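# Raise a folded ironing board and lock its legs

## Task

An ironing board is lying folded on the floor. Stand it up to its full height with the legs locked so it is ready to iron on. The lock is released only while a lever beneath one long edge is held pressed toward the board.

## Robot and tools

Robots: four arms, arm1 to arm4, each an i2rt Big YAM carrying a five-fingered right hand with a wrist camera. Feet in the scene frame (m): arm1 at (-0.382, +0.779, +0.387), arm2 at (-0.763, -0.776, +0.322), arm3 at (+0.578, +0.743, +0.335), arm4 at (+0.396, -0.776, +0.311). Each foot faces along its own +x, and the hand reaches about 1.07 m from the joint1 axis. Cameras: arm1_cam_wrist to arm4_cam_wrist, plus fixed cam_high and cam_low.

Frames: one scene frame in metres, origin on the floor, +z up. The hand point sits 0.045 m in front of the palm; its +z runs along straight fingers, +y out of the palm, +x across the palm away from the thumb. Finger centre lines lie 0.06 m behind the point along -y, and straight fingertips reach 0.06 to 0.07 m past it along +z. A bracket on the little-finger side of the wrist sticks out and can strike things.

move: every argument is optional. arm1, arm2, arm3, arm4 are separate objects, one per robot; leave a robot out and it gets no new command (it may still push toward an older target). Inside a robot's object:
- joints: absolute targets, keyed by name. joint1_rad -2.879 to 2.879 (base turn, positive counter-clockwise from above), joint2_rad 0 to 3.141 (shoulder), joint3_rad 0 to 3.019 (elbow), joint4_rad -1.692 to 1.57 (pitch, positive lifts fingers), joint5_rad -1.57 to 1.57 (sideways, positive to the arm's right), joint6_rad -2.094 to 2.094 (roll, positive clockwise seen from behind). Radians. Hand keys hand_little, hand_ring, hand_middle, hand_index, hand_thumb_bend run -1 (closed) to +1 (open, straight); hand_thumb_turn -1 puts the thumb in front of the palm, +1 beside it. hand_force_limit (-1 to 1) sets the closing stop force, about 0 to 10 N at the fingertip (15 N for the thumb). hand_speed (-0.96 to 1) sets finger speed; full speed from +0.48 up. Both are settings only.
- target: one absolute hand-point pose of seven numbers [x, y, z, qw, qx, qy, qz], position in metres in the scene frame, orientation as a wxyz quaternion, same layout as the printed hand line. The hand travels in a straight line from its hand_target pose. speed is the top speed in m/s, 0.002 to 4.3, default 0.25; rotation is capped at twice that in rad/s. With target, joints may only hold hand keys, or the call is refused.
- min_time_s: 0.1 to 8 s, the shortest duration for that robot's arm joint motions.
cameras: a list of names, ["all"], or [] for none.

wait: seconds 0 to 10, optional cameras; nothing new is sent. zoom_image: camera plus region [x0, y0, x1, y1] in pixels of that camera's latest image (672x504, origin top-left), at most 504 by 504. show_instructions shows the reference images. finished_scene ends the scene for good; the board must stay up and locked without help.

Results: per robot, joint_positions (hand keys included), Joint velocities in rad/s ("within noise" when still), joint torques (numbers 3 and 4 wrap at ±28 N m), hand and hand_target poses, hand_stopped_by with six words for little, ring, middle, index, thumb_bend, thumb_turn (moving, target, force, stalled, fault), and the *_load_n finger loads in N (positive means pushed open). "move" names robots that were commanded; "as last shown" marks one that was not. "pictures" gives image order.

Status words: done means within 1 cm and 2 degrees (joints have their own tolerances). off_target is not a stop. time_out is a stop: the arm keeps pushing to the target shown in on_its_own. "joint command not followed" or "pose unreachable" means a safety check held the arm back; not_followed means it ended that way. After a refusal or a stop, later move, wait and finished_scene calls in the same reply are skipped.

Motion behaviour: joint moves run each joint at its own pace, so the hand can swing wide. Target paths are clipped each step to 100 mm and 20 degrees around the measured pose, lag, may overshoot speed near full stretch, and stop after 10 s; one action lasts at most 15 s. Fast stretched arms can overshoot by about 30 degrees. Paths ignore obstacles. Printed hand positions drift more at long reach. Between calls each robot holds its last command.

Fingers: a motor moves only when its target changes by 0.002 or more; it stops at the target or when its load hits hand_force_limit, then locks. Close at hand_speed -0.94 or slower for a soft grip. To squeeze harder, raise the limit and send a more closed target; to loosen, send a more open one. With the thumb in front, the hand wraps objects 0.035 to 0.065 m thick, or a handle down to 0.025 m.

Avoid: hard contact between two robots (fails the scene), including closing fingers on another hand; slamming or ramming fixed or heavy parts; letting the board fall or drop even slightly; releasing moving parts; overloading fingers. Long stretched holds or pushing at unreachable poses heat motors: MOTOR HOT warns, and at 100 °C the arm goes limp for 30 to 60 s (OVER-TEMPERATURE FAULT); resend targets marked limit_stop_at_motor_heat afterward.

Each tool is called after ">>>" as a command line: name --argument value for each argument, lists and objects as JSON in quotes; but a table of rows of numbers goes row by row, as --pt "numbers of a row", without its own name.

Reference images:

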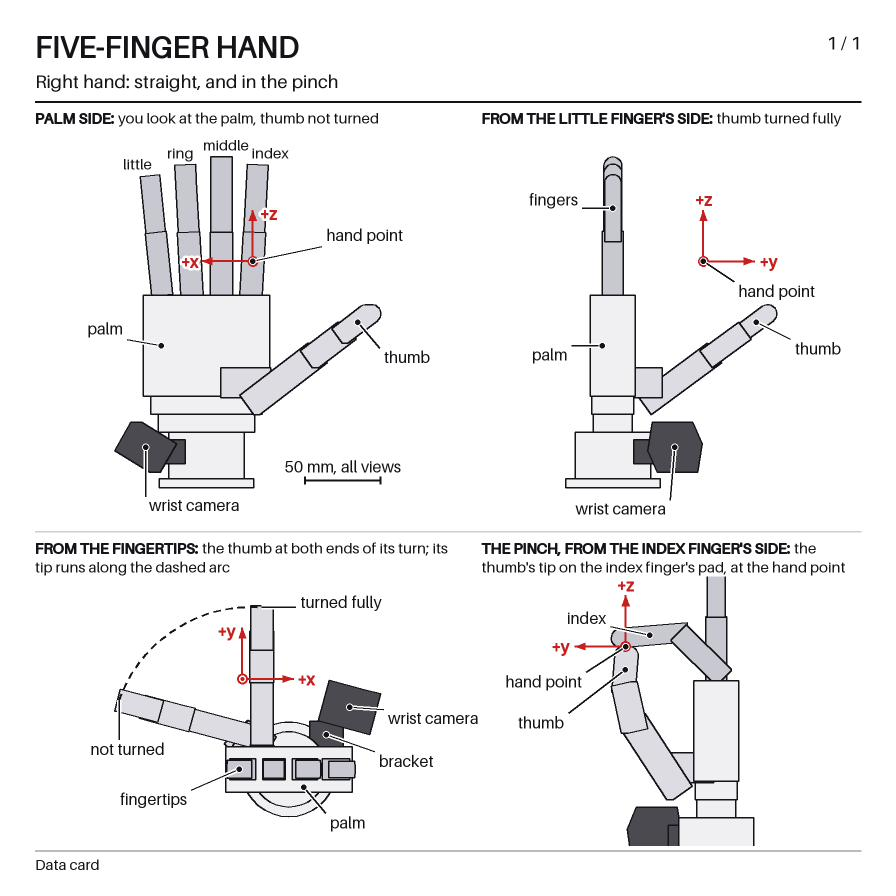

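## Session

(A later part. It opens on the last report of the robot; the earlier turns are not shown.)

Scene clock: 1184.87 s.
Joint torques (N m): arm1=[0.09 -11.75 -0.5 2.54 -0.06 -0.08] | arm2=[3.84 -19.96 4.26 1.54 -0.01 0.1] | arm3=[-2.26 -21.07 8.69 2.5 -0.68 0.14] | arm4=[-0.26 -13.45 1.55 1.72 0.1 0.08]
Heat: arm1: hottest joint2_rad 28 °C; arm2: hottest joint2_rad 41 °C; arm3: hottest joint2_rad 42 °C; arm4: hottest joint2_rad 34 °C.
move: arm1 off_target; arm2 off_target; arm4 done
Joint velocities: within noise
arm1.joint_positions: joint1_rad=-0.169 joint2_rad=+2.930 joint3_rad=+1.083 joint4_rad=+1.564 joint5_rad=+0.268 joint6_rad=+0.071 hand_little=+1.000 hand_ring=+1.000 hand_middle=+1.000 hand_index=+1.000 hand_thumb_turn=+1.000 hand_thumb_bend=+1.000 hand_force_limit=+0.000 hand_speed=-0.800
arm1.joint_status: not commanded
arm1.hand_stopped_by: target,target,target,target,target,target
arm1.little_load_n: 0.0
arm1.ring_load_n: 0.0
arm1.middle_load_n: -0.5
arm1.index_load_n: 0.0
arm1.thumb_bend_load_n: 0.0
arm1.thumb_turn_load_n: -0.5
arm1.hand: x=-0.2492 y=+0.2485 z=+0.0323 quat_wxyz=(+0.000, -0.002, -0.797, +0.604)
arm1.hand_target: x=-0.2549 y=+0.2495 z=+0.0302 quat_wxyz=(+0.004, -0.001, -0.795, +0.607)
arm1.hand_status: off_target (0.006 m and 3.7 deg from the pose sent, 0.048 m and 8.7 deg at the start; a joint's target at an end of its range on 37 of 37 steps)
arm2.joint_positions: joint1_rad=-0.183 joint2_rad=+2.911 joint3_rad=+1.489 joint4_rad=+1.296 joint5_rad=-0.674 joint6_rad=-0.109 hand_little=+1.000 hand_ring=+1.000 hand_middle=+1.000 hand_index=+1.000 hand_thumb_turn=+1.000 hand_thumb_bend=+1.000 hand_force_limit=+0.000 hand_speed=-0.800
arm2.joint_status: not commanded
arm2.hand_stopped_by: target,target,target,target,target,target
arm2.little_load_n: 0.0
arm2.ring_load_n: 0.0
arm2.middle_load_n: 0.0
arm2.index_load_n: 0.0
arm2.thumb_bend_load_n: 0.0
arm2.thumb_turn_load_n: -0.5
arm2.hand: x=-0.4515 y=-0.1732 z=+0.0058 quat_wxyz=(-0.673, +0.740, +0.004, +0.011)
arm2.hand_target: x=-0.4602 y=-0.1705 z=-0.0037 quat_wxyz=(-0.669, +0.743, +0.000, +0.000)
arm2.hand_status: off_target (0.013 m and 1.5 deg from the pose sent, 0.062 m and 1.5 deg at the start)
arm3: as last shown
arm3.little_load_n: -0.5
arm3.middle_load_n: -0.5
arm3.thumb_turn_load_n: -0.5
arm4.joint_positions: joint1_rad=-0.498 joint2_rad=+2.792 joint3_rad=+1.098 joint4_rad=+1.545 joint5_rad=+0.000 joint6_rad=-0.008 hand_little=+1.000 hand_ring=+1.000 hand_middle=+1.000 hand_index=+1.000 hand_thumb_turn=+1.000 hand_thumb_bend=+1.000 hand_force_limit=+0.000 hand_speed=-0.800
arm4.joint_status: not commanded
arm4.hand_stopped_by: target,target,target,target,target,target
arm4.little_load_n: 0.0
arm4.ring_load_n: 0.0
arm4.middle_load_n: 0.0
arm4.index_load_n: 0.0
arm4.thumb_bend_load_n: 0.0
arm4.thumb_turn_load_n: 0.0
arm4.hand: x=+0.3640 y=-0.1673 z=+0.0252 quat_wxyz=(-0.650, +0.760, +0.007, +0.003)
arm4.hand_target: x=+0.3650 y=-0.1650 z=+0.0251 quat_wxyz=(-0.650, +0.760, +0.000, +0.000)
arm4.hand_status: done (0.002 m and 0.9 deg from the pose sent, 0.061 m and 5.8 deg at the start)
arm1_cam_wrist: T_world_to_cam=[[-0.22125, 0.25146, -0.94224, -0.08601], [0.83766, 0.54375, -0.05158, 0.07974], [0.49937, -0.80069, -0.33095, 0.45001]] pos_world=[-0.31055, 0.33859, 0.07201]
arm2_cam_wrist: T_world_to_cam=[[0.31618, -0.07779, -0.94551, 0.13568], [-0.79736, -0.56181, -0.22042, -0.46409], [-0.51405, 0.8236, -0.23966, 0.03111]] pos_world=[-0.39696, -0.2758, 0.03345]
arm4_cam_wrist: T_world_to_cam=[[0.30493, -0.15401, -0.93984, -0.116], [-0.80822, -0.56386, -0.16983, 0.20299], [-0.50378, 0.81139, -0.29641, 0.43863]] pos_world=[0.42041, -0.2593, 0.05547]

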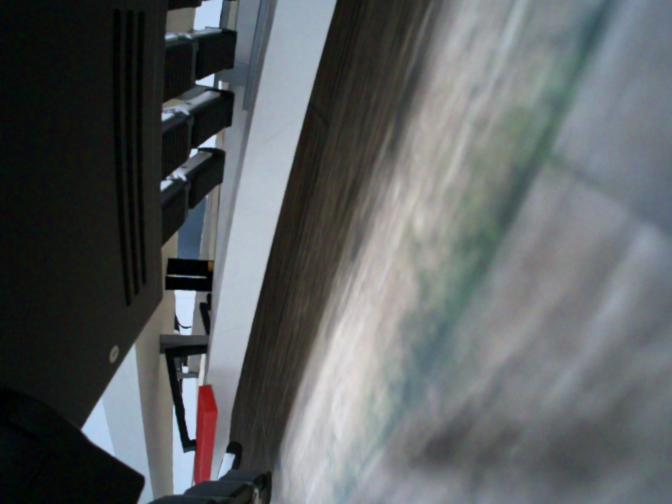

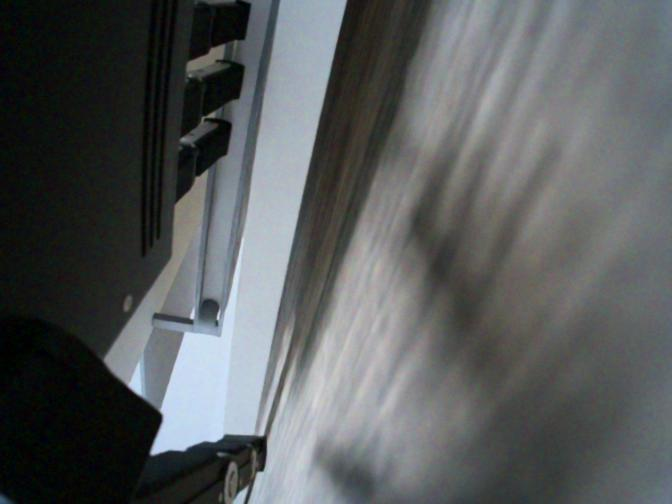

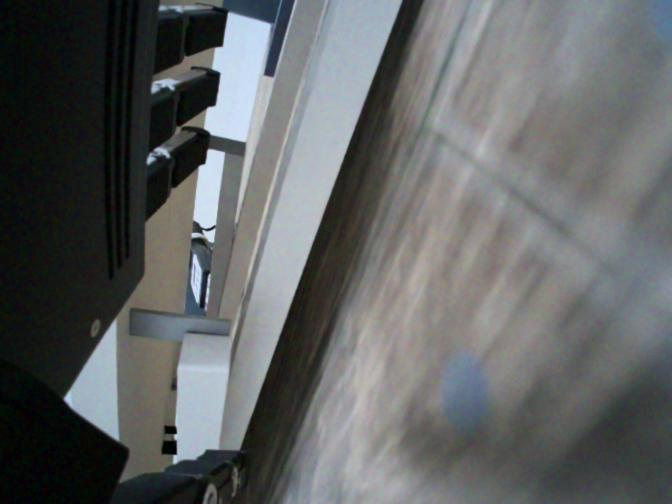

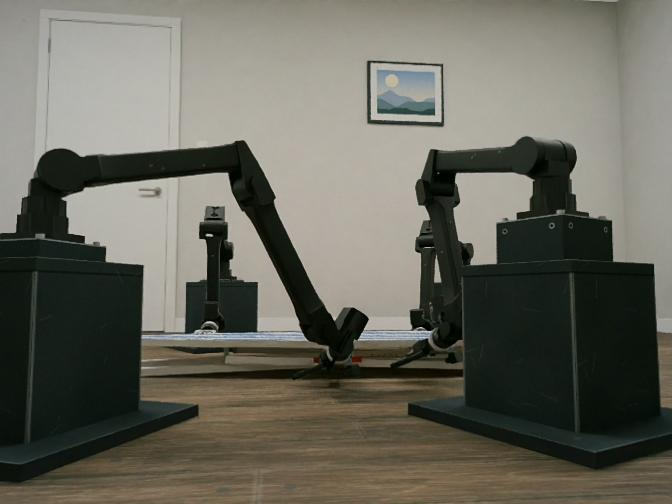

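>>> move --arm1 '{"target": [-0.26, 0.228, 0.03, 0, 0, 0.767, -0.641], "speed": 0.1}' --arm2 '{"target": [-0.465, -0.145, 0.0, 0.669, -0.743, 0, 0], "speed": 0.1}' --arm4 '{"target": [0.36, -0.135, 0.022, 0.669, -0.743, 0, 0], "speed": 0.1}' --cameras '["arm1_cam_wrist", "arm2_cam_wrist", "arm4_cam_wrist", "cam_low"]'

>>> zoom_image --camera "cam_low" --region '[130, 300, 330, 420]'

>>> zoom_image --camera "cam_low" --region '[300, 300, 500, 420]'

Scene clock: 1193.57 s.
Joint torques (N m): arm1=[0.21 -12.04 -0.06 2.55 -0.08 -0.07] | arm2=[3.49 -20.54 4.82 1.68 -0.04 0.15] | arm3=[-2.2 -21.07 8.69 2.5 -0.68 0.14] | arm4=[0.56 -13.51 2.48 1.78 0.11 0.07]
Heat: arm1: hottest joint2_rad 28 °C; arm2: hottest joint2_rad 41 °C; arm3: hottest joint2_rad 42 °C; arm4: hottest joint2_rad 34 °C.
move: arm1 off_target; arm2 off_target; arm4 done
Joint velocities: within noise
arm1.joint_positions: joint1_rad=-0.195 joint2_rad=+2.945 joint3_rad=+1.138 joint4_rad=+1.564 joint5_rad=+0.242 joint6_rad=+0.055 hand_little=+1.000 hand_ring=+1.000 hand_middle=+1.000 hand_index=+1.000 hand_thumb_turn=+1.000 hand_thumb_bend=+1.000 hand_force_limit=+0.000 hand_speed=-0.800
arm1.joint_status: not commanded
arm1.hand_stopped_by: target,target,target,target,target,target
arm1.little_load_n: 0.0
arm1.ring_load_n: 0.0
arm1.middle_load_n: 0.0
arm1.index_load_n: 0.0
arm1.thumb_bend_load_n: 0.0
arm1.thumb_turn_load_n: 0.0
arm1.hand: x=-0.2542 y=+0.2268 z=+0.0321 quat_wxyz=(-0.002, -0.002, -0.786, +0.619)
arm1.hand_target: x=-0.2598 y=+0.2277 z=+0.0300 quat_wxyz=(+0.003, -0.001, -0.783, +0.622)
arm1.hand_status: off_target (0.006 m and 3.3 deg from the pose sent, 0.023 m and 5.5 deg at the start; a joint's target at an end of its range on 29 of 29 steps)
arm2.joint_positions: joint1_rad=-0.155 joint2_rad=+2.914 joint3_rad=+1.525 joint4_rad=+1.253 joint5_rad=-0.636 joint6_rad=-0.104 hand_little=+1.000 hand_ring=+1.000 hand_middle=+1.000 hand_index=+1.000 hand_thumb_turn=+1.000 hand_thumb_bend=+1.000 hand_force_limit=+0.000 hand_speed=-0.800
arm2.joint_status: not commanded
arm2.hand_stopped_by: target,target,target,target,target,target
arm2.little_load_n: 0.0
arm2.ring_load_n: 0.0
arm2.middle_load_n: -0.5
arm2.index_load_n: -1.0
arm2.thumb_bend_load_n: 0.0
arm2.thumb_turn_load_n: -0.5
arm2.hand: x=-0.4547 y=-0.1549 z=+0.0038 quat_wxyz=(-0.669, +0.744, -0.002, +0.011)
arm2.hand_target: x=-0.4651 y=-0.1455 z=+0.0004 quat_wxyz=(-0.669, +0.743, +0.000, +0.000)
arm2.hand_status: off_target (0.015 m and 1.3 deg from the pose sent, 0.032 m and 1.5 deg at the start)
arm3: as last shown
arm3.little_load_n: 0.0
arm3.ring_load_n: -0.5
arm3.index_load_n: -0.5
arm3.thumb_turn_load_n: 0.0
arm4.joint_positions: joint1_rad=-0.498 joint2_rad=+2.821 joint3_rad=+1.189 joint4_rad=+1.533 joint5_rad=+0.011 joint6_rad=-0.008 hand_little=+1.000 hand_ring=+1.000 hand_middle=+1.000 hand_index=+1.000 hand_thumb_turn=+1.000 hand_thumb_bend=+1.000 hand_force_limit=+0.000 hand_speed=-0.800
arm4.joint_status: not commanded
arm4.hand_stopped_by: target,target,target,target,target,target
arm4.little_load_n: 0.0
arm4.ring_load_n: -0.5
arm4.middle_load_n: 0.0
arm4.index_load_n: 0.0
arm4.thumb_bend_load_n: 0.0
arm4.thumb_turn_load_n: -0.5
arm4.hand: x=+0.3660 y=-0.1372 z=+0.0243 quat_wxyz=(-0.669, +0.744, +0.003, +0.007)
arm4.hand_target: x=+0.3600 y=-0.1351 z=+0.0221 quat_wxyz=(-0.669, +0.743, +0.000, +0.000)
arm4.hand_status: done (0.007 m and 0.9 deg from the pose sent, 0.033 m and 3.0 deg at the start)
arm1_cam_wrist: T_world_to_cam=[[-0.22012, 0.21601, -0.95125, -0.07322], [0.83653, 0.54341, -0.07017, 0.09609], [0.50176, -0.8112, -0.30032, 0.43716]] pos_world=[-0.31585, 0.31822, 0.06838]
arm2_cam_wrist: T_world_to_cam=[[0.30815, -0.09182, -0.9469, 0.13045], [-0.80435, -0.55664, -0.20778, -0.45927], [-0.508, 0.82567, -0.24538, 0.017]] pos_world=[-0.40098, -0.25771, 0.03227]
arm4_cam_wrist: T_world_to_cam=[[0.30467, -0.11074, -0.946, -0.10669], [-0.81391, -0.54614, -0.1982, 0.22657], [-0.4947, 0.83035, -0.25652, 0.41321]] pos_world=[0.42133, -0.23118, 0.04997]

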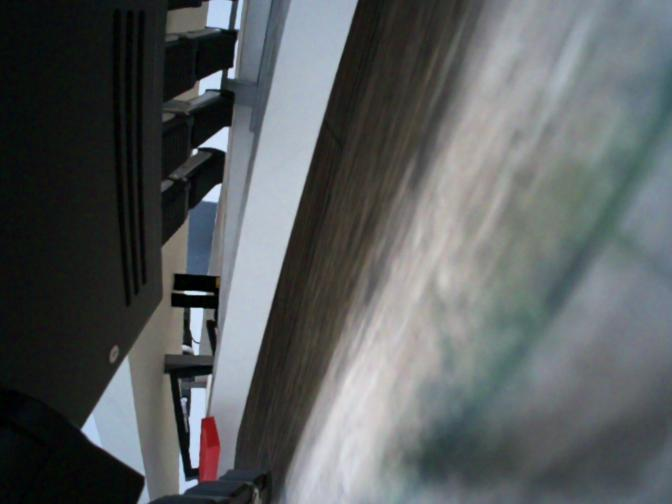

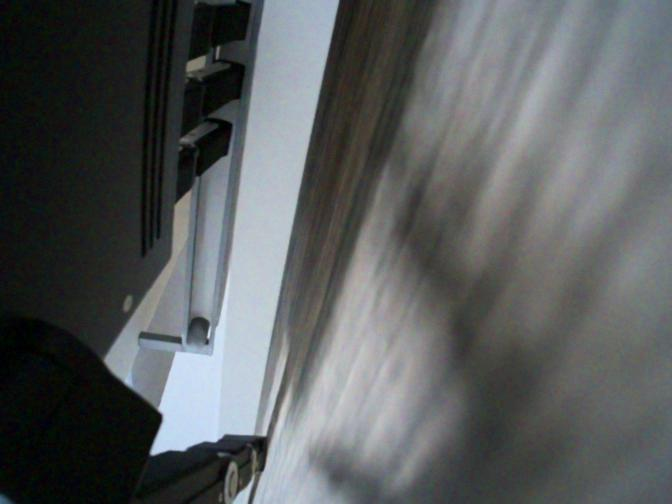

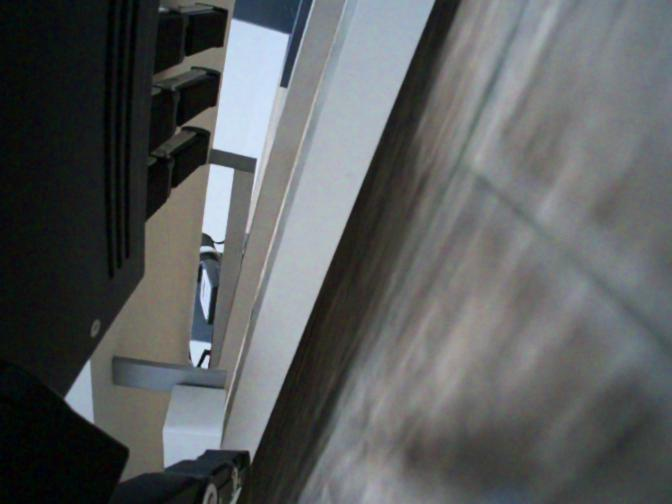

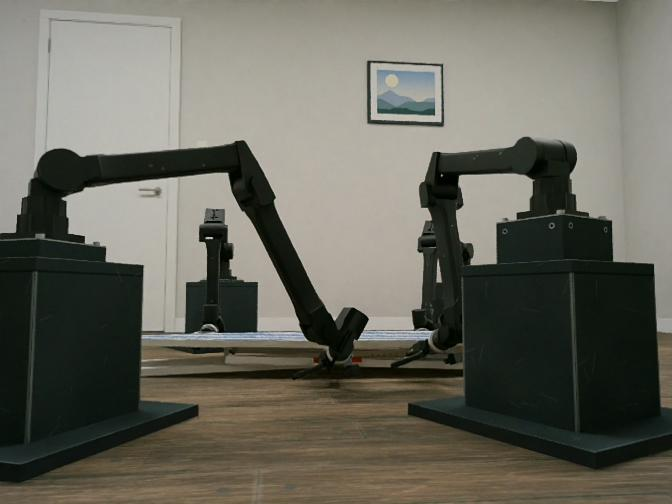

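Scaled by 2.520.

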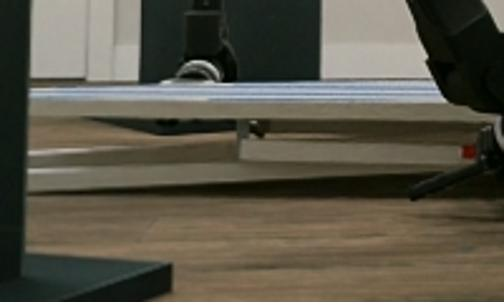

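Scaled by 2.520.

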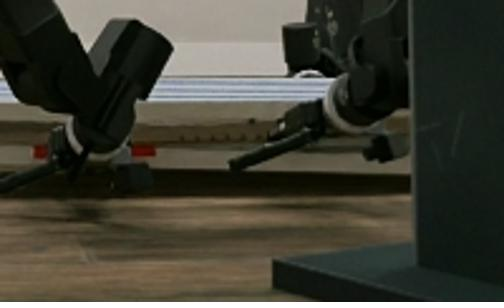

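>>> move --arm3 '{"target": [-0.010, 0.275, 0.035, 0, 0, 0.793, -0.609], "speed": 0.15}'

>>> move --arm3 '{"target": [-0.014, 0.235, 0.045, -0.008, -0.010, 0.793, -0.609], "speed": 0.15}'

>>> move --arm3 '{"target": [-0.016, 0.215, 0.07, -0.016, -0.021, 0.793, -0.609], "speed": 0.15}' --cameras '["arm1_cam_wrist", "cam_low"]'

>>> zoom_image --camera "arm1_cam_wrist" --region '[150, 260, 300, 504]'

>>> zoom_image --camera "cam_low" --region '[280, 320, 400, 400]'

Scene clock: 1207.13 s.
Joint torques (N m): arm1=[0.09 -11.99 -0.02 2.56 -0.07 -0.08] | arm2=[3.96 -21.19 4.89 1.74 -0.08 0.11] | arm3=[-2.26 -23.47 8.47 1.26 -0.69 0.02] | arm4=[0.5 -13.63 2.45 1.76 0.1 0.09]
Heat: arm1: hottest joint2_rad 28 °C; arm2: hottest joint2_rad 39 °C; arm3: hottest joint2_rad 42 °C; arm4: hottest joint2_rad 34 °C.
move: arm3 off_target
Joint velocities: within noise
arm1, arm2, arm4: as last shown
arm2.middle_load_n: 0.0
arm2.index_load_n: -1.5
arm2.thumb_turn_load_n: 0.0
arm3.joint_positions: joint1_rad=-0.656 joint2_rad=+2.892 joint3_rad=+1.880 joint4_rad=+0.444 joint5_rad=-1.057 joint6_rad=-0.474 hand_little=+1.000 hand_ring=+1.000 hand_middle=+1.000 hand_index=+1.000 hand_thumb_turn=+1.000 hand_thumb_bend=+1.000 hand_force_limit=+0.000 hand_speed=-0.800
arm3.joint_status: not commanded
arm3.hand_stopped_by: target,target,target,target,target,target
arm3.little_load_n: -0.5
arm3.ring_load_n: 0.0
arm3.middle_load_n: 0.0
arm3.index_load_n: 0.0
arm3.thumb_bend_load_n: 0.0
arm3.thumb_turn_load_n: 0.0
arm3.hand: x=+0.0147 y=+0.2767 z=+0.0147 quat_wxyz=(-0.016, -0.007, -0.799, +0.602)
arm3.hand_target: x=-0.0094 y=+0.2755 z=+0.0355 quat_wxyz=(+0.000, +0.000, -0.793, +0.609)
arm3.hand_status: off_target (0.032 m and 2.3 deg from the pose sent, 0.037 m and 2.2 deg at the start)
arm4.ring_load_n: 0.0
arm4.thumb_turn_load_n: 0.0
pictures: none

Scene clock: 1208.10 s.
Joint torques (N m): arm1=[0.15 -11.93 -0.1 2.54 -0.07 -0.07] | arm2=[3.31 -20.54 4.74 1.74 -0.09 0.15] | arm3=[1.2 -23 10.58 1.68 -0.71 0.21] | arm4=[0.67 -13.63 2.47 1.78 0.1 0.08]
Heat: arm1: hottest joint2_rad 28 °C; arm2: hottest joint2_rad 39 °C; arm3: hottest joint2_rad 42 °C; arm4: hottest joint2_rad 34 °C.
move: arm3 off_target
Joint velocities: within noise
arm1, arm2, arm4: as last shown
arm2.middle_load_n: -0.5
arm2.index_load_n: -1.0
arm3.joint_positions: joint1_rad=-0.646 joint2_rad=+2.893 joint3_rad=+1.926 joint4_rad=+0.421 joint5_rad=-1.012 joint6_rad=-0.469 hand_little=+1.000 hand_ring=+1.000 hand_middle=+1.000 hand_index=+1.000 hand_thumb_turn=+1.000 hand_thumb_bend=+1.000 hand_force_limit=+0.000 hand_speed=-0.800
arm3.joint_status: not commanded
arm3.hand_stopped_by: target,target,target,target,target,target
arm3.little_load_n: 0.0
arm3.ring_load_n: 0.0
arm3.middle_load_n: 0.0
arm3.index_load_n: -2.5
arm3.thumb_bend_load_n: 0.0
arm3.thumb_turn_load_n: 0.0
arm3.hand: x=-0.0040 y=+0.2642 z=+0.0226 quat_wxyz=(+0.003, -0.011, -0.802, +0.597)
arm3.hand_target: x=-0.0121 y=+0.2359 z=+0.0459 quat_wxyz=(+0.008, +0.010, -0.793, +0.609)
arm3.hand_status: off_target (0.038 m and 3.0 deg from the pose sent, 0.059 m and 3.6 deg at the start)
pictures: none

Scene clock: 1209.07 s.
Joint torques (N m): arm1=[0.26 -11.93 -0.02 2.58 -0.07 -0.07] | arm2=[2.73 -20.07 5.04 1.52 -0.12 0.15] | arm3=[1.03 -26.81 9.85 1.65 -0.78 0.15] | arm4=[0.62 -13.51 2.41 1.83 0.1 0.07]
Heat: arm1: hottest joint2_rad 28 °C; arm2: hottest joint2_rad 39 °C; arm3: hottest joint2_rad 42 °C; arm4: hottest joint2_rad 34 °C.
move: arm3 off_target
Joint velocities: within noise
arm1, arm2, arm4: as last shown
arm2.thumb_turn_load_n: -0.5
arm3.joint_positions: joint1_rad=-0.620 joint2_rad=+2.892 joint3_rad=+1.926 joint4_rad=+0.405 joint5_rad=-0.990 joint6_rad=-0.469 hand_little=+1.000 hand_ring=+1.000 hand_middle=+1.000 hand_index=+1.000 hand_thumb_turn=+1.000 hand_thumb_bend=+1.000 hand_force_limit=+0.000 hand_speed=-0.800
arm3.joint_status: not commanded
arm3.hand_stopped_by: target,target,target,target,target,target
arm3.little_load_n: 0.0
arm3.ring_load_n: -0.5
arm3.middle_load_n: 0.0
arm3.index_load_n: -2.0
arm3.thumb_bend_load_n: 0.0
arm3.thumb_turn_load_n: -0.5
arm3.hand: x=+0.0069 y=+0.2509 z=+0.0190 quat_wxyz=(-0.003, -0.010, -0.807, +0.590)
arm3.hand_target: x=-0.0134 y=+0.2164 z=+0.0710 quat_wxyz=(+0.016, +0.021, -0.793, +0.609)
arm3.hand_status: off_target (0.066 m and 5.0 deg from the pose sent, 0.069 m and 4.2 deg at the start)
arm1_cam_wrist: T_world_to_cam=[[-0.22012, 0.21601, -0.95125, -0.07322], [0.83653, 0.54341, -0.07017, 0.09609], [0.50176, -0.8112, -0.30032, 0.43716]] pos_world=[-0.31585, 0.31822, 0.06838]

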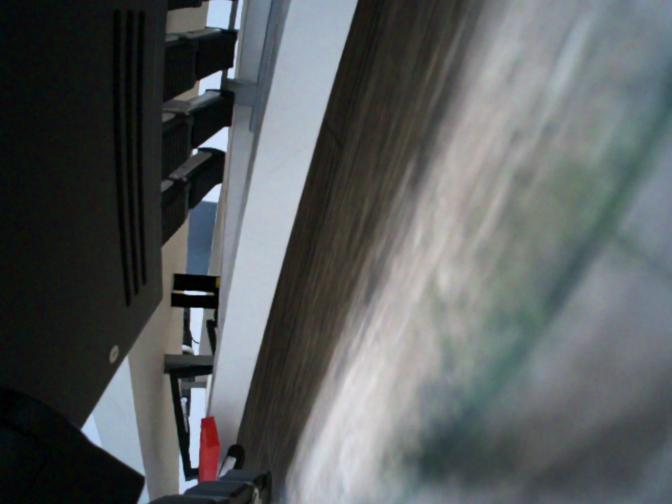

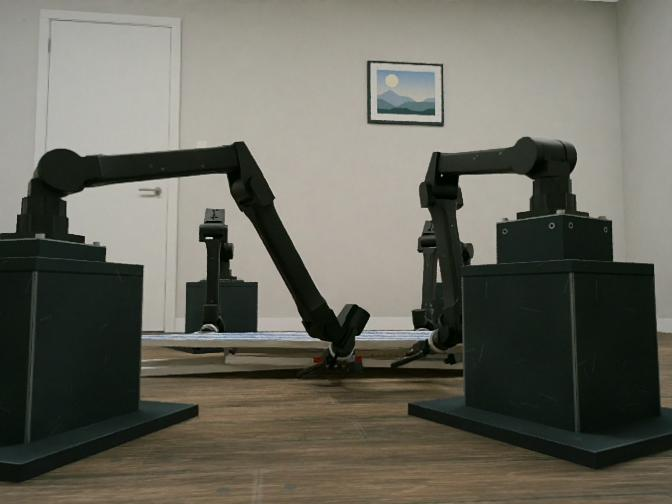

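Scaled by 2.066 from the camera's image (finer frame: 960x720).

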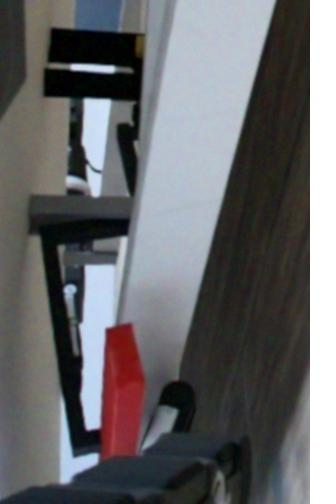

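Scaled by 4.200.

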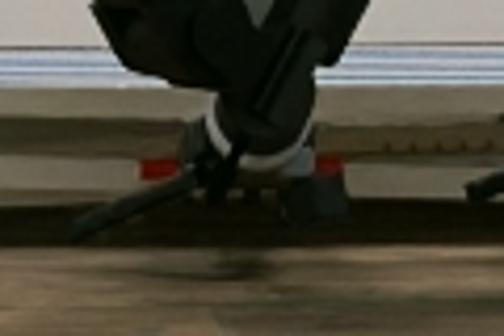

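>>> move --arm3 '{"target": [-0.020, 0.208, 0.115, -0.016, -0.021, 0.793, -0.609], "speed": 0.5}' --cameras '["arm1_cam_wrist", "cam_low"]'

>>> zoom_image --camera "cam_low" --region '[280, 320, 400, 400]'

>>> zoom_image --camera "arm1_cam_wrist" --region '[150, 380, 250, 504]'

Scene clock: 1216.33 s.
Joint torques (N m): arm1=[0.15 -12.04 -0.05 2.59 -0.08 -0.08] | arm2=[3.6 -20.37 4.98 1.44 0 0.16] | arm3=[1.2 -30.45 8.46 2.25 -1.29 0.19] | arm4=[0.62 -13.51 2.45 1.83 0.11 0.07]
Heat: arm1: hottest joint2_rad 28 °C; arm2: hottest joint2_rad 39 °C; arm3: hottest joint2_rad 43 °C; arm4: hottest joint2_rad 33 °C.
move: arm3 off_target
Joint velocities: within noise
arm1, arm2, arm4: as last shown
arm2.middle_load_n: 0.0
arm2.index_load_n: -0.5
arm3.joint_positions: joint1_rad=-0.617 joint2_rad=+2.847 joint3_rad=+1.897 joint4_rad=+0.352 joint5_rad=-0.975 joint6_rad=-0.469 hand_little=+1.000 hand_ring=+1.000 hand_middle=+1.000 hand_index=+0.999 hand_thumb_turn=+1.000 hand_thumb_bend=+1.000 hand_force_limit=+0.000 hand_speed=-0.800
arm3.joint_status: not commanded
arm3.hand_stopped_by: target,target,target,target,target,target
arm3.little_load_n: 0.0
arm3.ring_load_n: 0.0
arm3.middle_load_n: -0.5
arm3.index_load_n: -5.0
arm3.thumb_bend_load_n: 0.0
arm3.thumb_turn_load_n: -0.5
arm3.hand: x=+0.0079 y=+0.2502 z=+0.0344 quat_wxyz=(-0.011, -0.022, -0.814, +0.580)
arm3.hand_target: x=-0.0168 y=+0.2094 z=+0.1136 quat_wxyz=(+0.015, +0.021, -0.793, +0.609)
arm3.hand_status: off_target (0.095 m and 7.1 deg from the pose sent, 0.109 m and 5.0 deg at the start; pose on its path clipped on 3 of 29 steps)
arm4.little_load_n: -0.5
arm4.ring_load_n: -0.5
arm1_cam_wrist: T_world_to_cam=[[-0.22012, 0.21601, -0.95125, -0.07322], [0.83653, 0.54341, -0.07017, 0.09609], [0.50176, -0.8112, -0.30032, 0.43716]] pos_world=[-0.31585, 0.31822, 0.06838]

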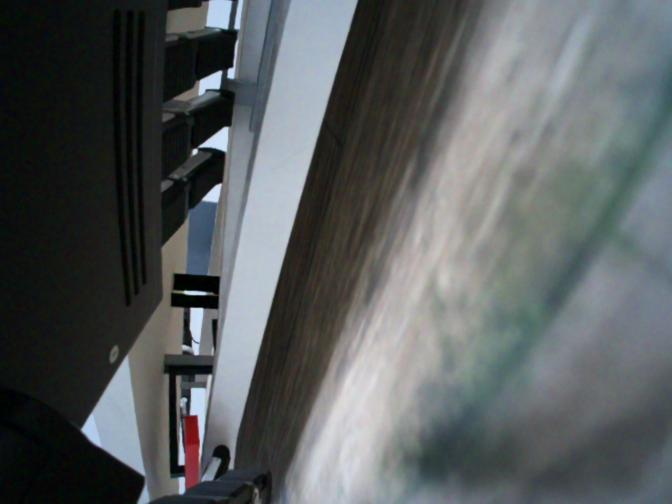

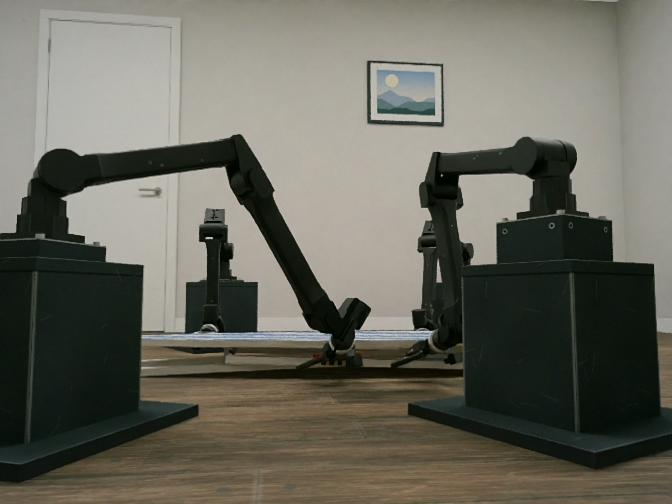

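Scaled by 4.200.

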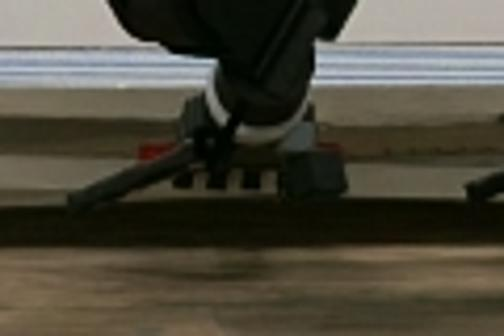

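Scaled by 4.065 from the camera's image (finer frame: 960x720).

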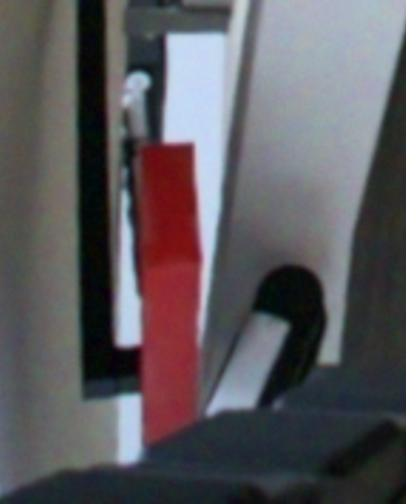

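>>> move --arm1 '{"joints": {"joint2_rad": 2.77, "joint4_rad": 1.569}, "min_time_s": 2}' --arm2 '{"joints": {"joint2_rad": 2.72, "joint4_rad": 1.35}, "min_time_s": 2}' --arm3 '{"joints": {"joint2_rad": 2.53, "joint4_rad": 0.50, "joint6_rad": -0.52}, "min_time_s": 2}' --arm4 '{"joints": {"joint2_rad": 2.63, "joint4_rad": 1.569}, "min_time_s": 2}' --cameras '["arm1_cam_wrist", "arm2_cam_wrist", "arm4_cam_wrist", "cam_low", "cam_high"]'

Scene clock: 1254.67 s.
Joint torques (N m): arm1=[0.26 -19.84 2.88 3.06 -0.11 -0.09] | arm2=[3.37 -32.73 7.82 5.81 0.18 0.06] | arm3=[0.97 -41.76 15.16 7.35 -2.07 0] | arm4=[0.44 -23.53 4.83 4.53 0.07 0.11]
Heat: arm1: hottest joint2_rad 29 °C; arm2: hottest joint2_rad 39 °C; arm3: hottest joint2_rad 43 °C; arm4: hottest joint2_rad 33 °C.
move: arm1 done; arm2 time_out; arm3 time_out; arm4 time_out
Joint velocities: within noise
arm1.joint_positions: joint1_rad=-0.196 joint2_rad=+2.867 joint3_rad=+1.107 joint4_rad=+1.536 joint5_rad=+0.243 joint6_rad=+0.056 hand_little=+1.000 hand_ring=+1.000 hand_middle=+1.000 hand_index=+1.000 hand_thumb_turn=+1.000 hand_thumb_bend=+1.000 hand_force_limit=+0.000 hand_speed=-0.800
arm1.joint_status: all done
arm1.hand_stopped_by: target,target,target,target,target,target
arm1.little_load_n: -0.5
arm1.ring_load_n: 0.0
arm1.middle_load_n: -2.0
arm1.index_load_n: 0.0
arm1.thumb_bend_load_n: -0.5
arm1.thumb_turn_load_n: 0.0
arm1.hand: x=-0.2508 y=+0.2093 z=+0.0629 quat_wxyz=(-0.003, -0.004, -0.780, +0.626)
arm1.hand_target: x=-0.2418 y=+0.1493 z=+0.1363 quat_wxyz=(-0.013, -0.014, -0.727, +0.686)
arm1.hand_status: not commanded
arm2.joint_positions: joint1_rad=-0.155 joint2_rad=+2.853 joint3_rad=+1.484 joint4_rad=+1.264 joint5_rad=-0.642 joint6_rad=-0.104 hand_little=+1.000 hand_ring=+1.000 hand_middle=+1.000 hand_index=+1.000 hand_thumb_turn=+1.000 hand_thumb_bend=+1.000 hand_force_limit=+0.000 hand_speed=-0.800
arm2.joint_status: joint4_rad time_out (moved +0.011 of +0.097); the others done
arm2.hand_stopped_by: target,target,target,target,target,target
arm2.little_load_n: 0.0
arm2.ring_load_n: -5.5
arm2.middle_load_n: -4.5
arm2.index_load_n: -5.0
arm2.thumb_bend_load_n: 0.0
arm2.thumb_turn_load_n: -0.5
arm2.on_its_own: joint4_rad reads +1.264 and still pushes toward +1.350 since a time_out
arm2.hand: x=-0.4503 y=-0.1484 z=+0.0356 quat_wxyz=(-0.678, +0.735, +0.006, +0.016)
arm2.hand_target: x=-0.4142 y=-0.0799 z=+0.1697 quat_wxyz=(-0.754, +0.650, +0.061, +0.071)
arm2.hand_status: not commanded
arm3.joint_positions: joint1_rad=-0.613 joint2_rad=+2.748 joint3_rad=+1.821 joint4_rad=+0.363 joint5_rad=-0.958 joint6_rad=-0.517 hand_little=+1.000 hand_ring=+1.000 hand_middle=+1.000 hand_index=+0.999 hand_thumb_turn=+1.000 hand_thumb_bend=+1.000 hand_force_limit=+0.000 hand_speed=-0.800
arm3.joint_status: joint2_rad time_out (moved -0.099 of -0.317); joint4_rad time_out (moved +0.012 of +0.148); the others done
arm3.hand_stopped_by: target,target,target,target,target,target
arm3.little_load_n: -4.5
arm3.ring_load_n: -4.0
arm3.middle_load_n: -3.5
arm3.index_load_n: -3.5
arm3.thumb_bend_load_n: 0.0
arm3.thumb_turn_load_n: -0.5
arm3.on_its_own: joint2_rad reads +2.748 and still pushes toward +2.530 since a time_out; joint3_rad reads +1.821 and still pushes toward +1.923 since a time_out; joint4_rad reads +0.363 and still pushes toward +0.500 since a time_out; joint5_rad reads -0.958 and still pushes toward -0.993 since a time_out
arm3.hand: x=-0.0017 y=+0.2459 z=+0.0780 quat_wxyz=(+0.020, +0.003, -0.812, +0.583)
arm3.hand_target: x=-0.0830 y=+0.1714 z=+0.3153 quat_wxyz=(+0.161, +0.139, -0.718, +0.663)
arm3.hand_status: not commanded
arm4.joint_positions: joint1_rad=-0.498 joint2_rad=+2.757 joint3_rad=+1.163 joint4_rad=+1.507 joint5_rad=+0.012 joint6_rad=-0.012 hand_little=+1.000 hand_ring=+1.000 hand_middle=+1.000 hand_index=+1.000 hand_thumb_turn=+1.000 hand_thumb_bend=+1.000 hand_force_limit=+0.000 hand_speed=-0.800
arm4.joint_status: joint4_rad time_out (moved -0.026 of +0.036); the others done
arm4.hand_stopped_by: target,target,target,target,target,target
arm4.little_load_n: 0.0
arm4.ring_load_n: 0.0
arm4.middle_load_n: -0.5
arm4.index_load_n: -0.5
arm4.thumb_bend_load_n: 0.0
arm4.thumb_turn_load_n: -0.5
arm4.on_its_own: joint4_rad reads +1.507 and still pushes toward +1.569 since a time_out
arm4.hand: x=+0.3662 y=-0.1257 z=+0.0509 quat_wxyz=(-0.673, +0.739, +0.005, +0.009)
arm4.hand_target: x=+0.3582 y=-0.0634 z=+0.1632 quat_wxyz=(-0.753, +0.658, -0.001, -0.002)
arm4.hand_status: not commanded
pictures: arm1_cam_wrist, arm2_cam_wrist, arm4_cam_wrist, cam_high, cam_low
arm1_cam_wrist: T_world_to_cam=[[-0.21424, 0.1989, -0.95631, -0.03409], [0.8382, 0.54011, -0.07545, 0.10641], [0.50151, -0.81775, -0.28244, 0.43061]] pos_world=[-0.31245, 0.30144, 0.09705]
arm2_cam_wrist: T_world_to_cam=[[0.32623, -0.06637, -0.94296, 0.17155], [-0.79719, -0.5554, -0.23671, -0.44104], [-0.50801, 0.82893, -0.2341, 0.02163]] pos_world=[-0.39657, -0.2515, 0.06243]
arm4_cam_wrist: T_world_to_cam=[[0.30895, -0.09935, -0.94587, -0.08038], [-0.81311, -0.54349, -0.2085, 0.23886], [-0.49335, 0.83352, -0.2487, 0.4102]] pos_world=[0.42143, -0.22008, 0.07579]

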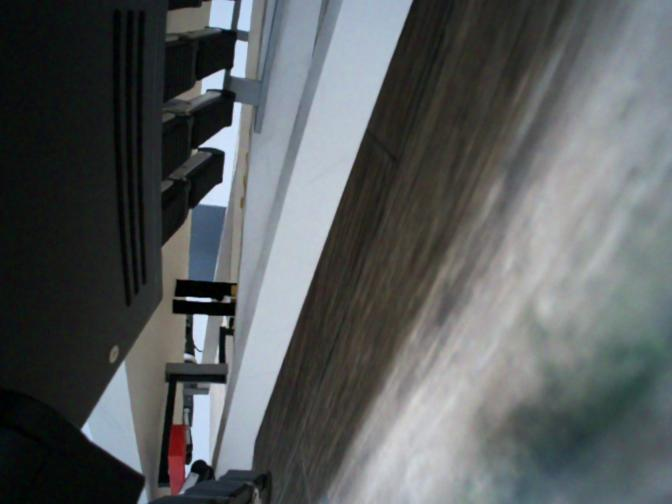

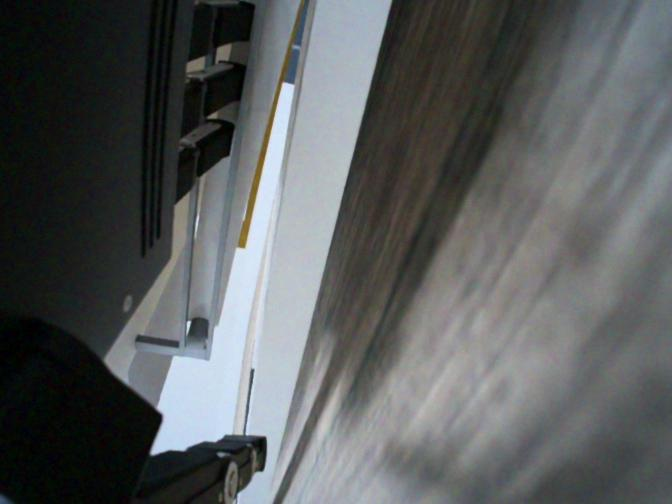

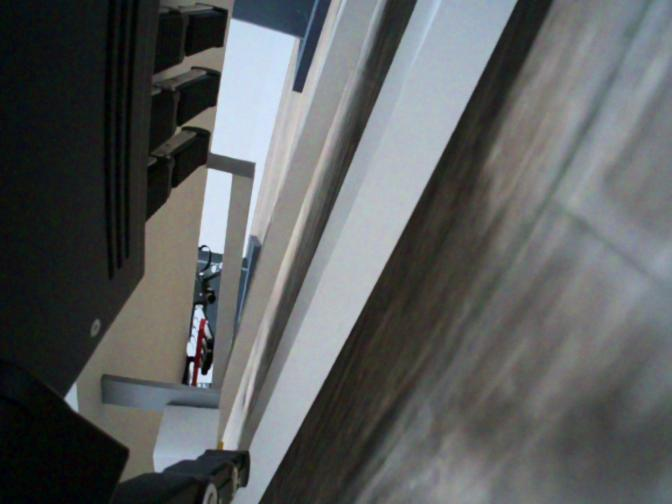

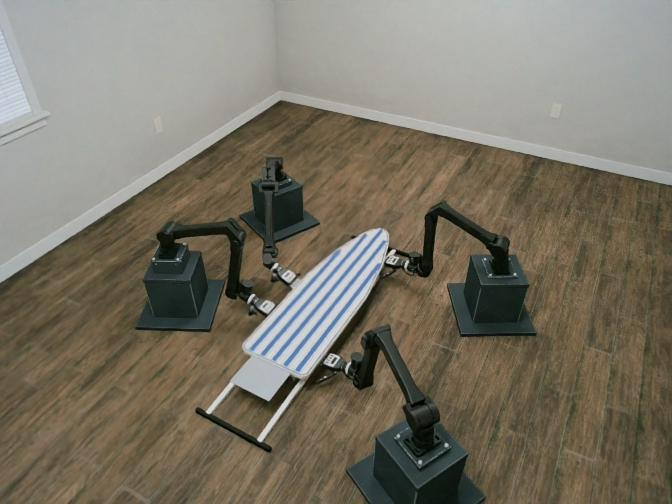

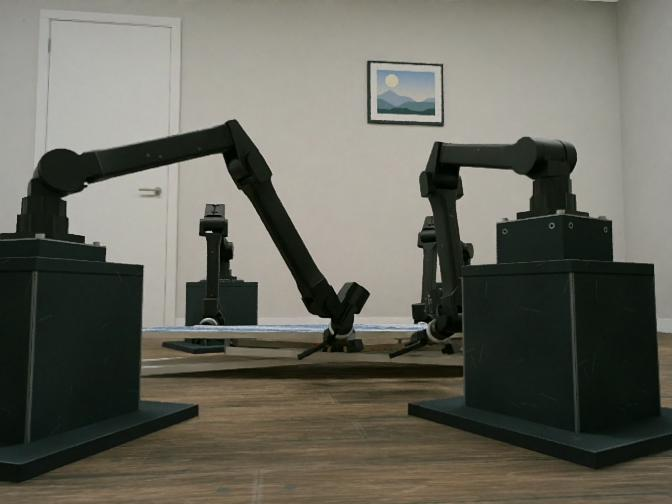

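>>> move --arm1 '{"joints": {"joint2_rad": 2.540, "joint3_rad": 1.000, "joint4_rad": 1.569}, "min_time_s": 2.5}' --arm2 '{"joints": {"joint2_rad": 2.523, "joint3_rad": 1.408, "joint4_rad": 1.29}, "min_time_s": 2.5}' --arm3 '{"joints": {"joint2_rad": 2.372, "joint3_rad": 1.862, "joint4_rad": 0.403}, "min_time_s": 2.5}' --arm4 '{"joints": {"joint2_rad": 2.406, "joint3_rad": 1.080, "joint4_rad": 1.458}, "min_time_s": 2.5}' --cameras '["arm1_cam_wrist", "arm2_cam_wrist", "arm4_cam_wrist", "cam_low", "cam_high"]'

Scene clock: 1326.00 s.
Joint torques (N m): arm1=[0.62 -20.84 5.2 3.62 -0.37 -0.01] | arm2=[3.14 -33.2 8.69 3.86 0.27 0.09] | arm3=[1.08 -42.05 16.51 5.38 -1.98 -0.11] | arm4=[0.56 -22.59 7.23 3.85 0.16 0.13]
Heat: arm1: hottest joint2_rad 33 °C; arm2: hottest joint2_rad 48 °C; arm3: hottest joint2_rad 57 °C; arm4: hottest joint2_rad 37 °C.
move: arm1 done; arm2 done; arm3 time_out; arm4 done
Joint velocities: within noise
arm1.joint_positions: joint1_rad=-0.200 joint2_rad=+2.655 joint3_rad=+0.942 joint4_rad=+1.522 joint5_rad=+0.251 joint6_rad=+0.048 hand_little=+1.000 hand_ring=+1.000 hand_middle=+0.999 hand_index=+1.000 hand_thumb_turn=+1.000 hand_thumb_bend=+1.000 hand_force_limit=+0.000 hand_speed=-0.800
arm1.joint_status: all done
arm1.hand_stopped_by: target,target,target,target,target,target
arm1.little_load_n: -0.5
arm1.ring_load_n: 0.0
arm1.middle_load_n: -9.5
arm1.index_load_n: 0.0
arm1.thumb_bend_load_n: 0.0
arm1.thumb_turn_load_n: 0.0
arm1.hand: x=-0.2543 y=+0.2036 z=+0.1477 quat_wxyz=(+0.001, -0.007, -0.770, +0.638)
arm1.hand_target: x=-0.2400 y=+0.1374 z=+0.2436 quat_wxyz=(-0.021, -0.021, -0.697, +0.717)
arm1.hand_status: not commanded
arm2.joint_positions: joint1_rad=-0.155 joint2_rad=+2.660 joint3_rad=+1.338 joint4_rad=+1.247 joint5_rad=-0.644 joint6_rad=-0.100 hand_little=+1.000 hand_ring=+0.999 hand_middle=+1.000 hand_index=+1.000 hand_thumb_turn=+1.000 hand_thumb_bend=+1.000 hand_force_limit=+0.000 hand_speed=-0.800
arm2.joint_status: all done
arm2.hand_stopped_by: target,target,target,target,target,target
arm2.little_load_n: -2.0
arm2.ring_load_n: -5.5
arm2.middle_load_n: -3.0
arm2.index_load_n: -3.0
arm2.thumb_bend_load_n: 0.0
arm2.thumb_turn_load_n: -0.5
arm2.hand: x=-0.4474 y=-0.1449 z=+0.1184 quat_wxyz=(-0.687, +0.727, +0.011, +0.021)
arm2.hand_target: x=-0.4170 y=-0.0849 z=+0.2492 quat_wxyz=(-0.753, +0.651, +0.061, +0.070)
arm2.hand_status: not commanded
arm3.joint_positions: joint1_rad=-0.615 joint2_rad=+2.593 joint3_rad=+1.752 joint4_rad=+0.314 joint5_rad=-0.959 joint6_rad=-0.507 hand_little=+1.000 hand_ring=+1.000 hand_middle=+1.000 hand_index=+1.000 hand_thumb_turn=+1.000 hand_thumb_bend=+1.000 hand_force_limit=+0.000 hand_speed=-0.800
arm3.joint_status: joint2_rad time_out (moved -0.155 of -0.376); joint3_rad time_out (moved -0.069 of +0.041); joint4_rad time_out (moved -0.049 of +0.040)
arm3.hand_stopped_by: target,target,target,target,target,target
arm3.little_load_n: -7.5
arm3.ring_load_n: -5.0
arm3.middle_load_n: -2.5
arm3.index_load_n: -1.0
arm3.thumb_bend_load_n: 0.0
arm3.thumb_turn_load_n: -0.5
arm3.on_its_own: joint2_rad reads +2.593 and still pushes toward +2.372 since a time_out; joint3_rad reads +1.752 and still pushes toward +1.862 since a time_out; joint4_rad reads +0.314 and still pushes toward +0.403 since a time_out; joint5_rad reads -0.959 and still pushes toward -0.993 since a time_out
arm3.hand: x=-0.0140 y=+0.2392 z=+0.1608 quat_wxyz=(+0.030, +0.008, -0.806, +0.591)
arm3.hand_target: x=-0.0744 y=+0.1756 z=+0.3996 quat_wxyz=(+0.161, +0.139, -0.718, +0.663)
arm3.hand_status: not commanded
arm4.joint_positions: joint1_rad=-0.497 joint2_rad=+2.525 joint3_rad=+1.021 joint4_rad=+1.413 joint5_rad=+0.009 joint6_rad=-0.013 hand_little=+1.000 hand_ring=+1.000 hand_middle=+1.000 hand_index=+1.000 hand_thumb_turn=+1.000 hand_thumb_bend=+1.000 hand_force_limit=+0.000 hand_speed=-0.800
arm4.joint_status: all done
arm4.hand_stopped_by: target,target,target,target,target,target
arm4.little_load_n: 0.0
arm4.ring_load_n: 0.0
arm4.middle_load_n: 0.0
arm4.index_load_n: 0.0
arm4.thumb_bend_load_n: 0.0
arm4.thumb_turn_load_n: 0.0
arm4.hand: x=+0.3645 y=-0.1196 z=+0.1352 quat_wxyz=(-0.672, +0.741, +0.006, +0.008)
arm4.hand_target: x=+0.3576 y=-0.0614 z=+0.2462 quat_wxyz=(-0.750, +0.661, -0.001, -0.002)
arm4.hand_status: not commanded
pictures: arm1_cam_wrist, arm2_cam_wrist, arm4_cam_wrist, cam_high, cam_low
arm1_cam_wrist: T_world_to_cam=[[-0.21424, 0.17021, -0.96184, 0.0541], [0.8433, 0.52912, -0.0942, 0.1251], [0.4929, -0.8313, -0.2569, 0.44845]] pos_world=[-0.31495, 0.29739, 0.17903]
arm2_cam_wrist: T_world_to_cam=[[0.33924, -0.04306, -0.93971, 0.2578], [-0.79263, -0.55106, -0.2609, -0.41164], [-0.5066, 0.83336, -0.22107, 0.03943]] pos_world=[-0.39376, -0.2486, 0.14358]
arm4_cam_wrist: T_world_to_cam=[[0.31019, -0.10179, -0.94521, -0.00043], [-0.81082, -0.54741, -0.20713, 0.25687], [-0.49633, 0.83065, -0.25234, 0.42635]] pos_world=[0.42002, -0.21358, 0.16038]

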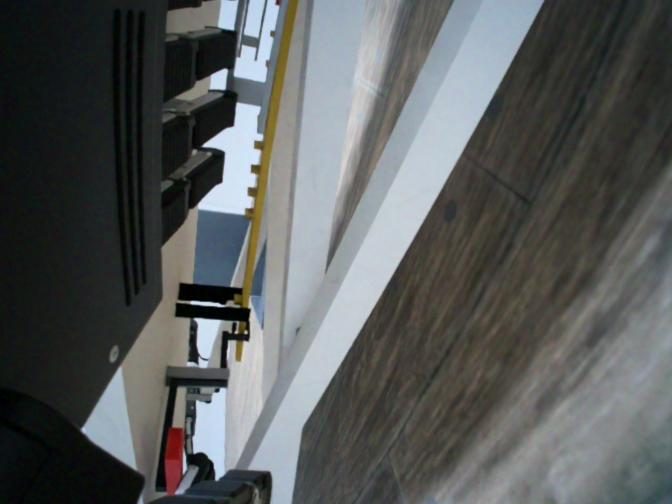

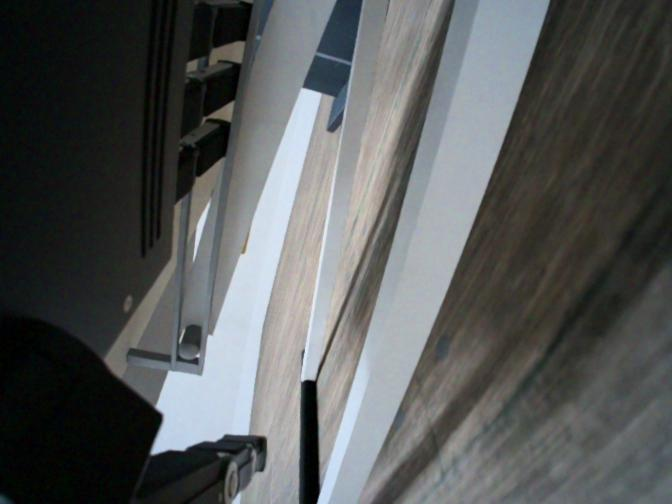

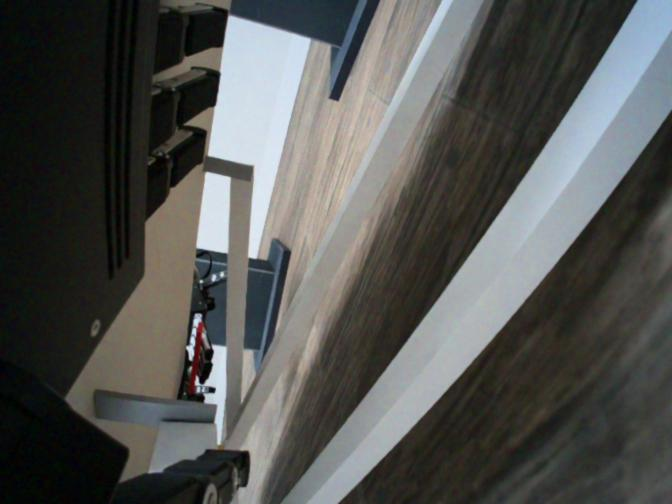

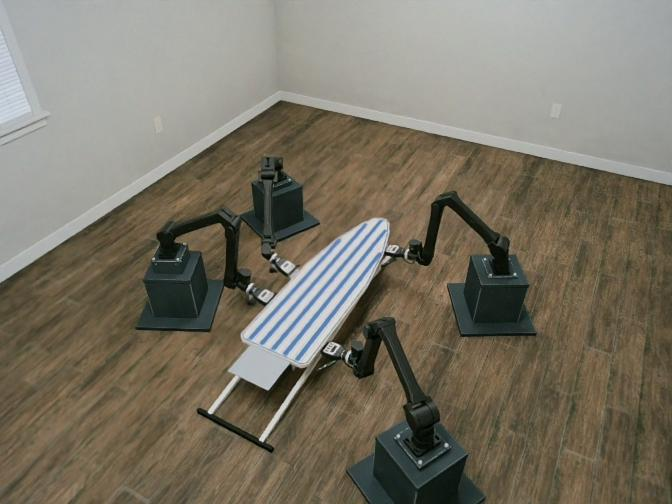

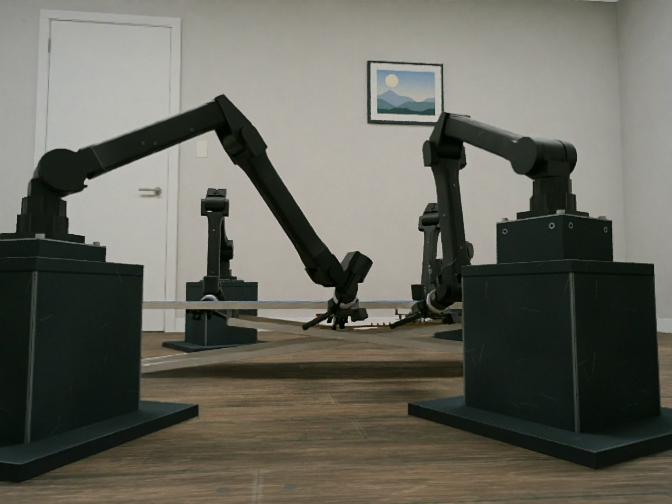

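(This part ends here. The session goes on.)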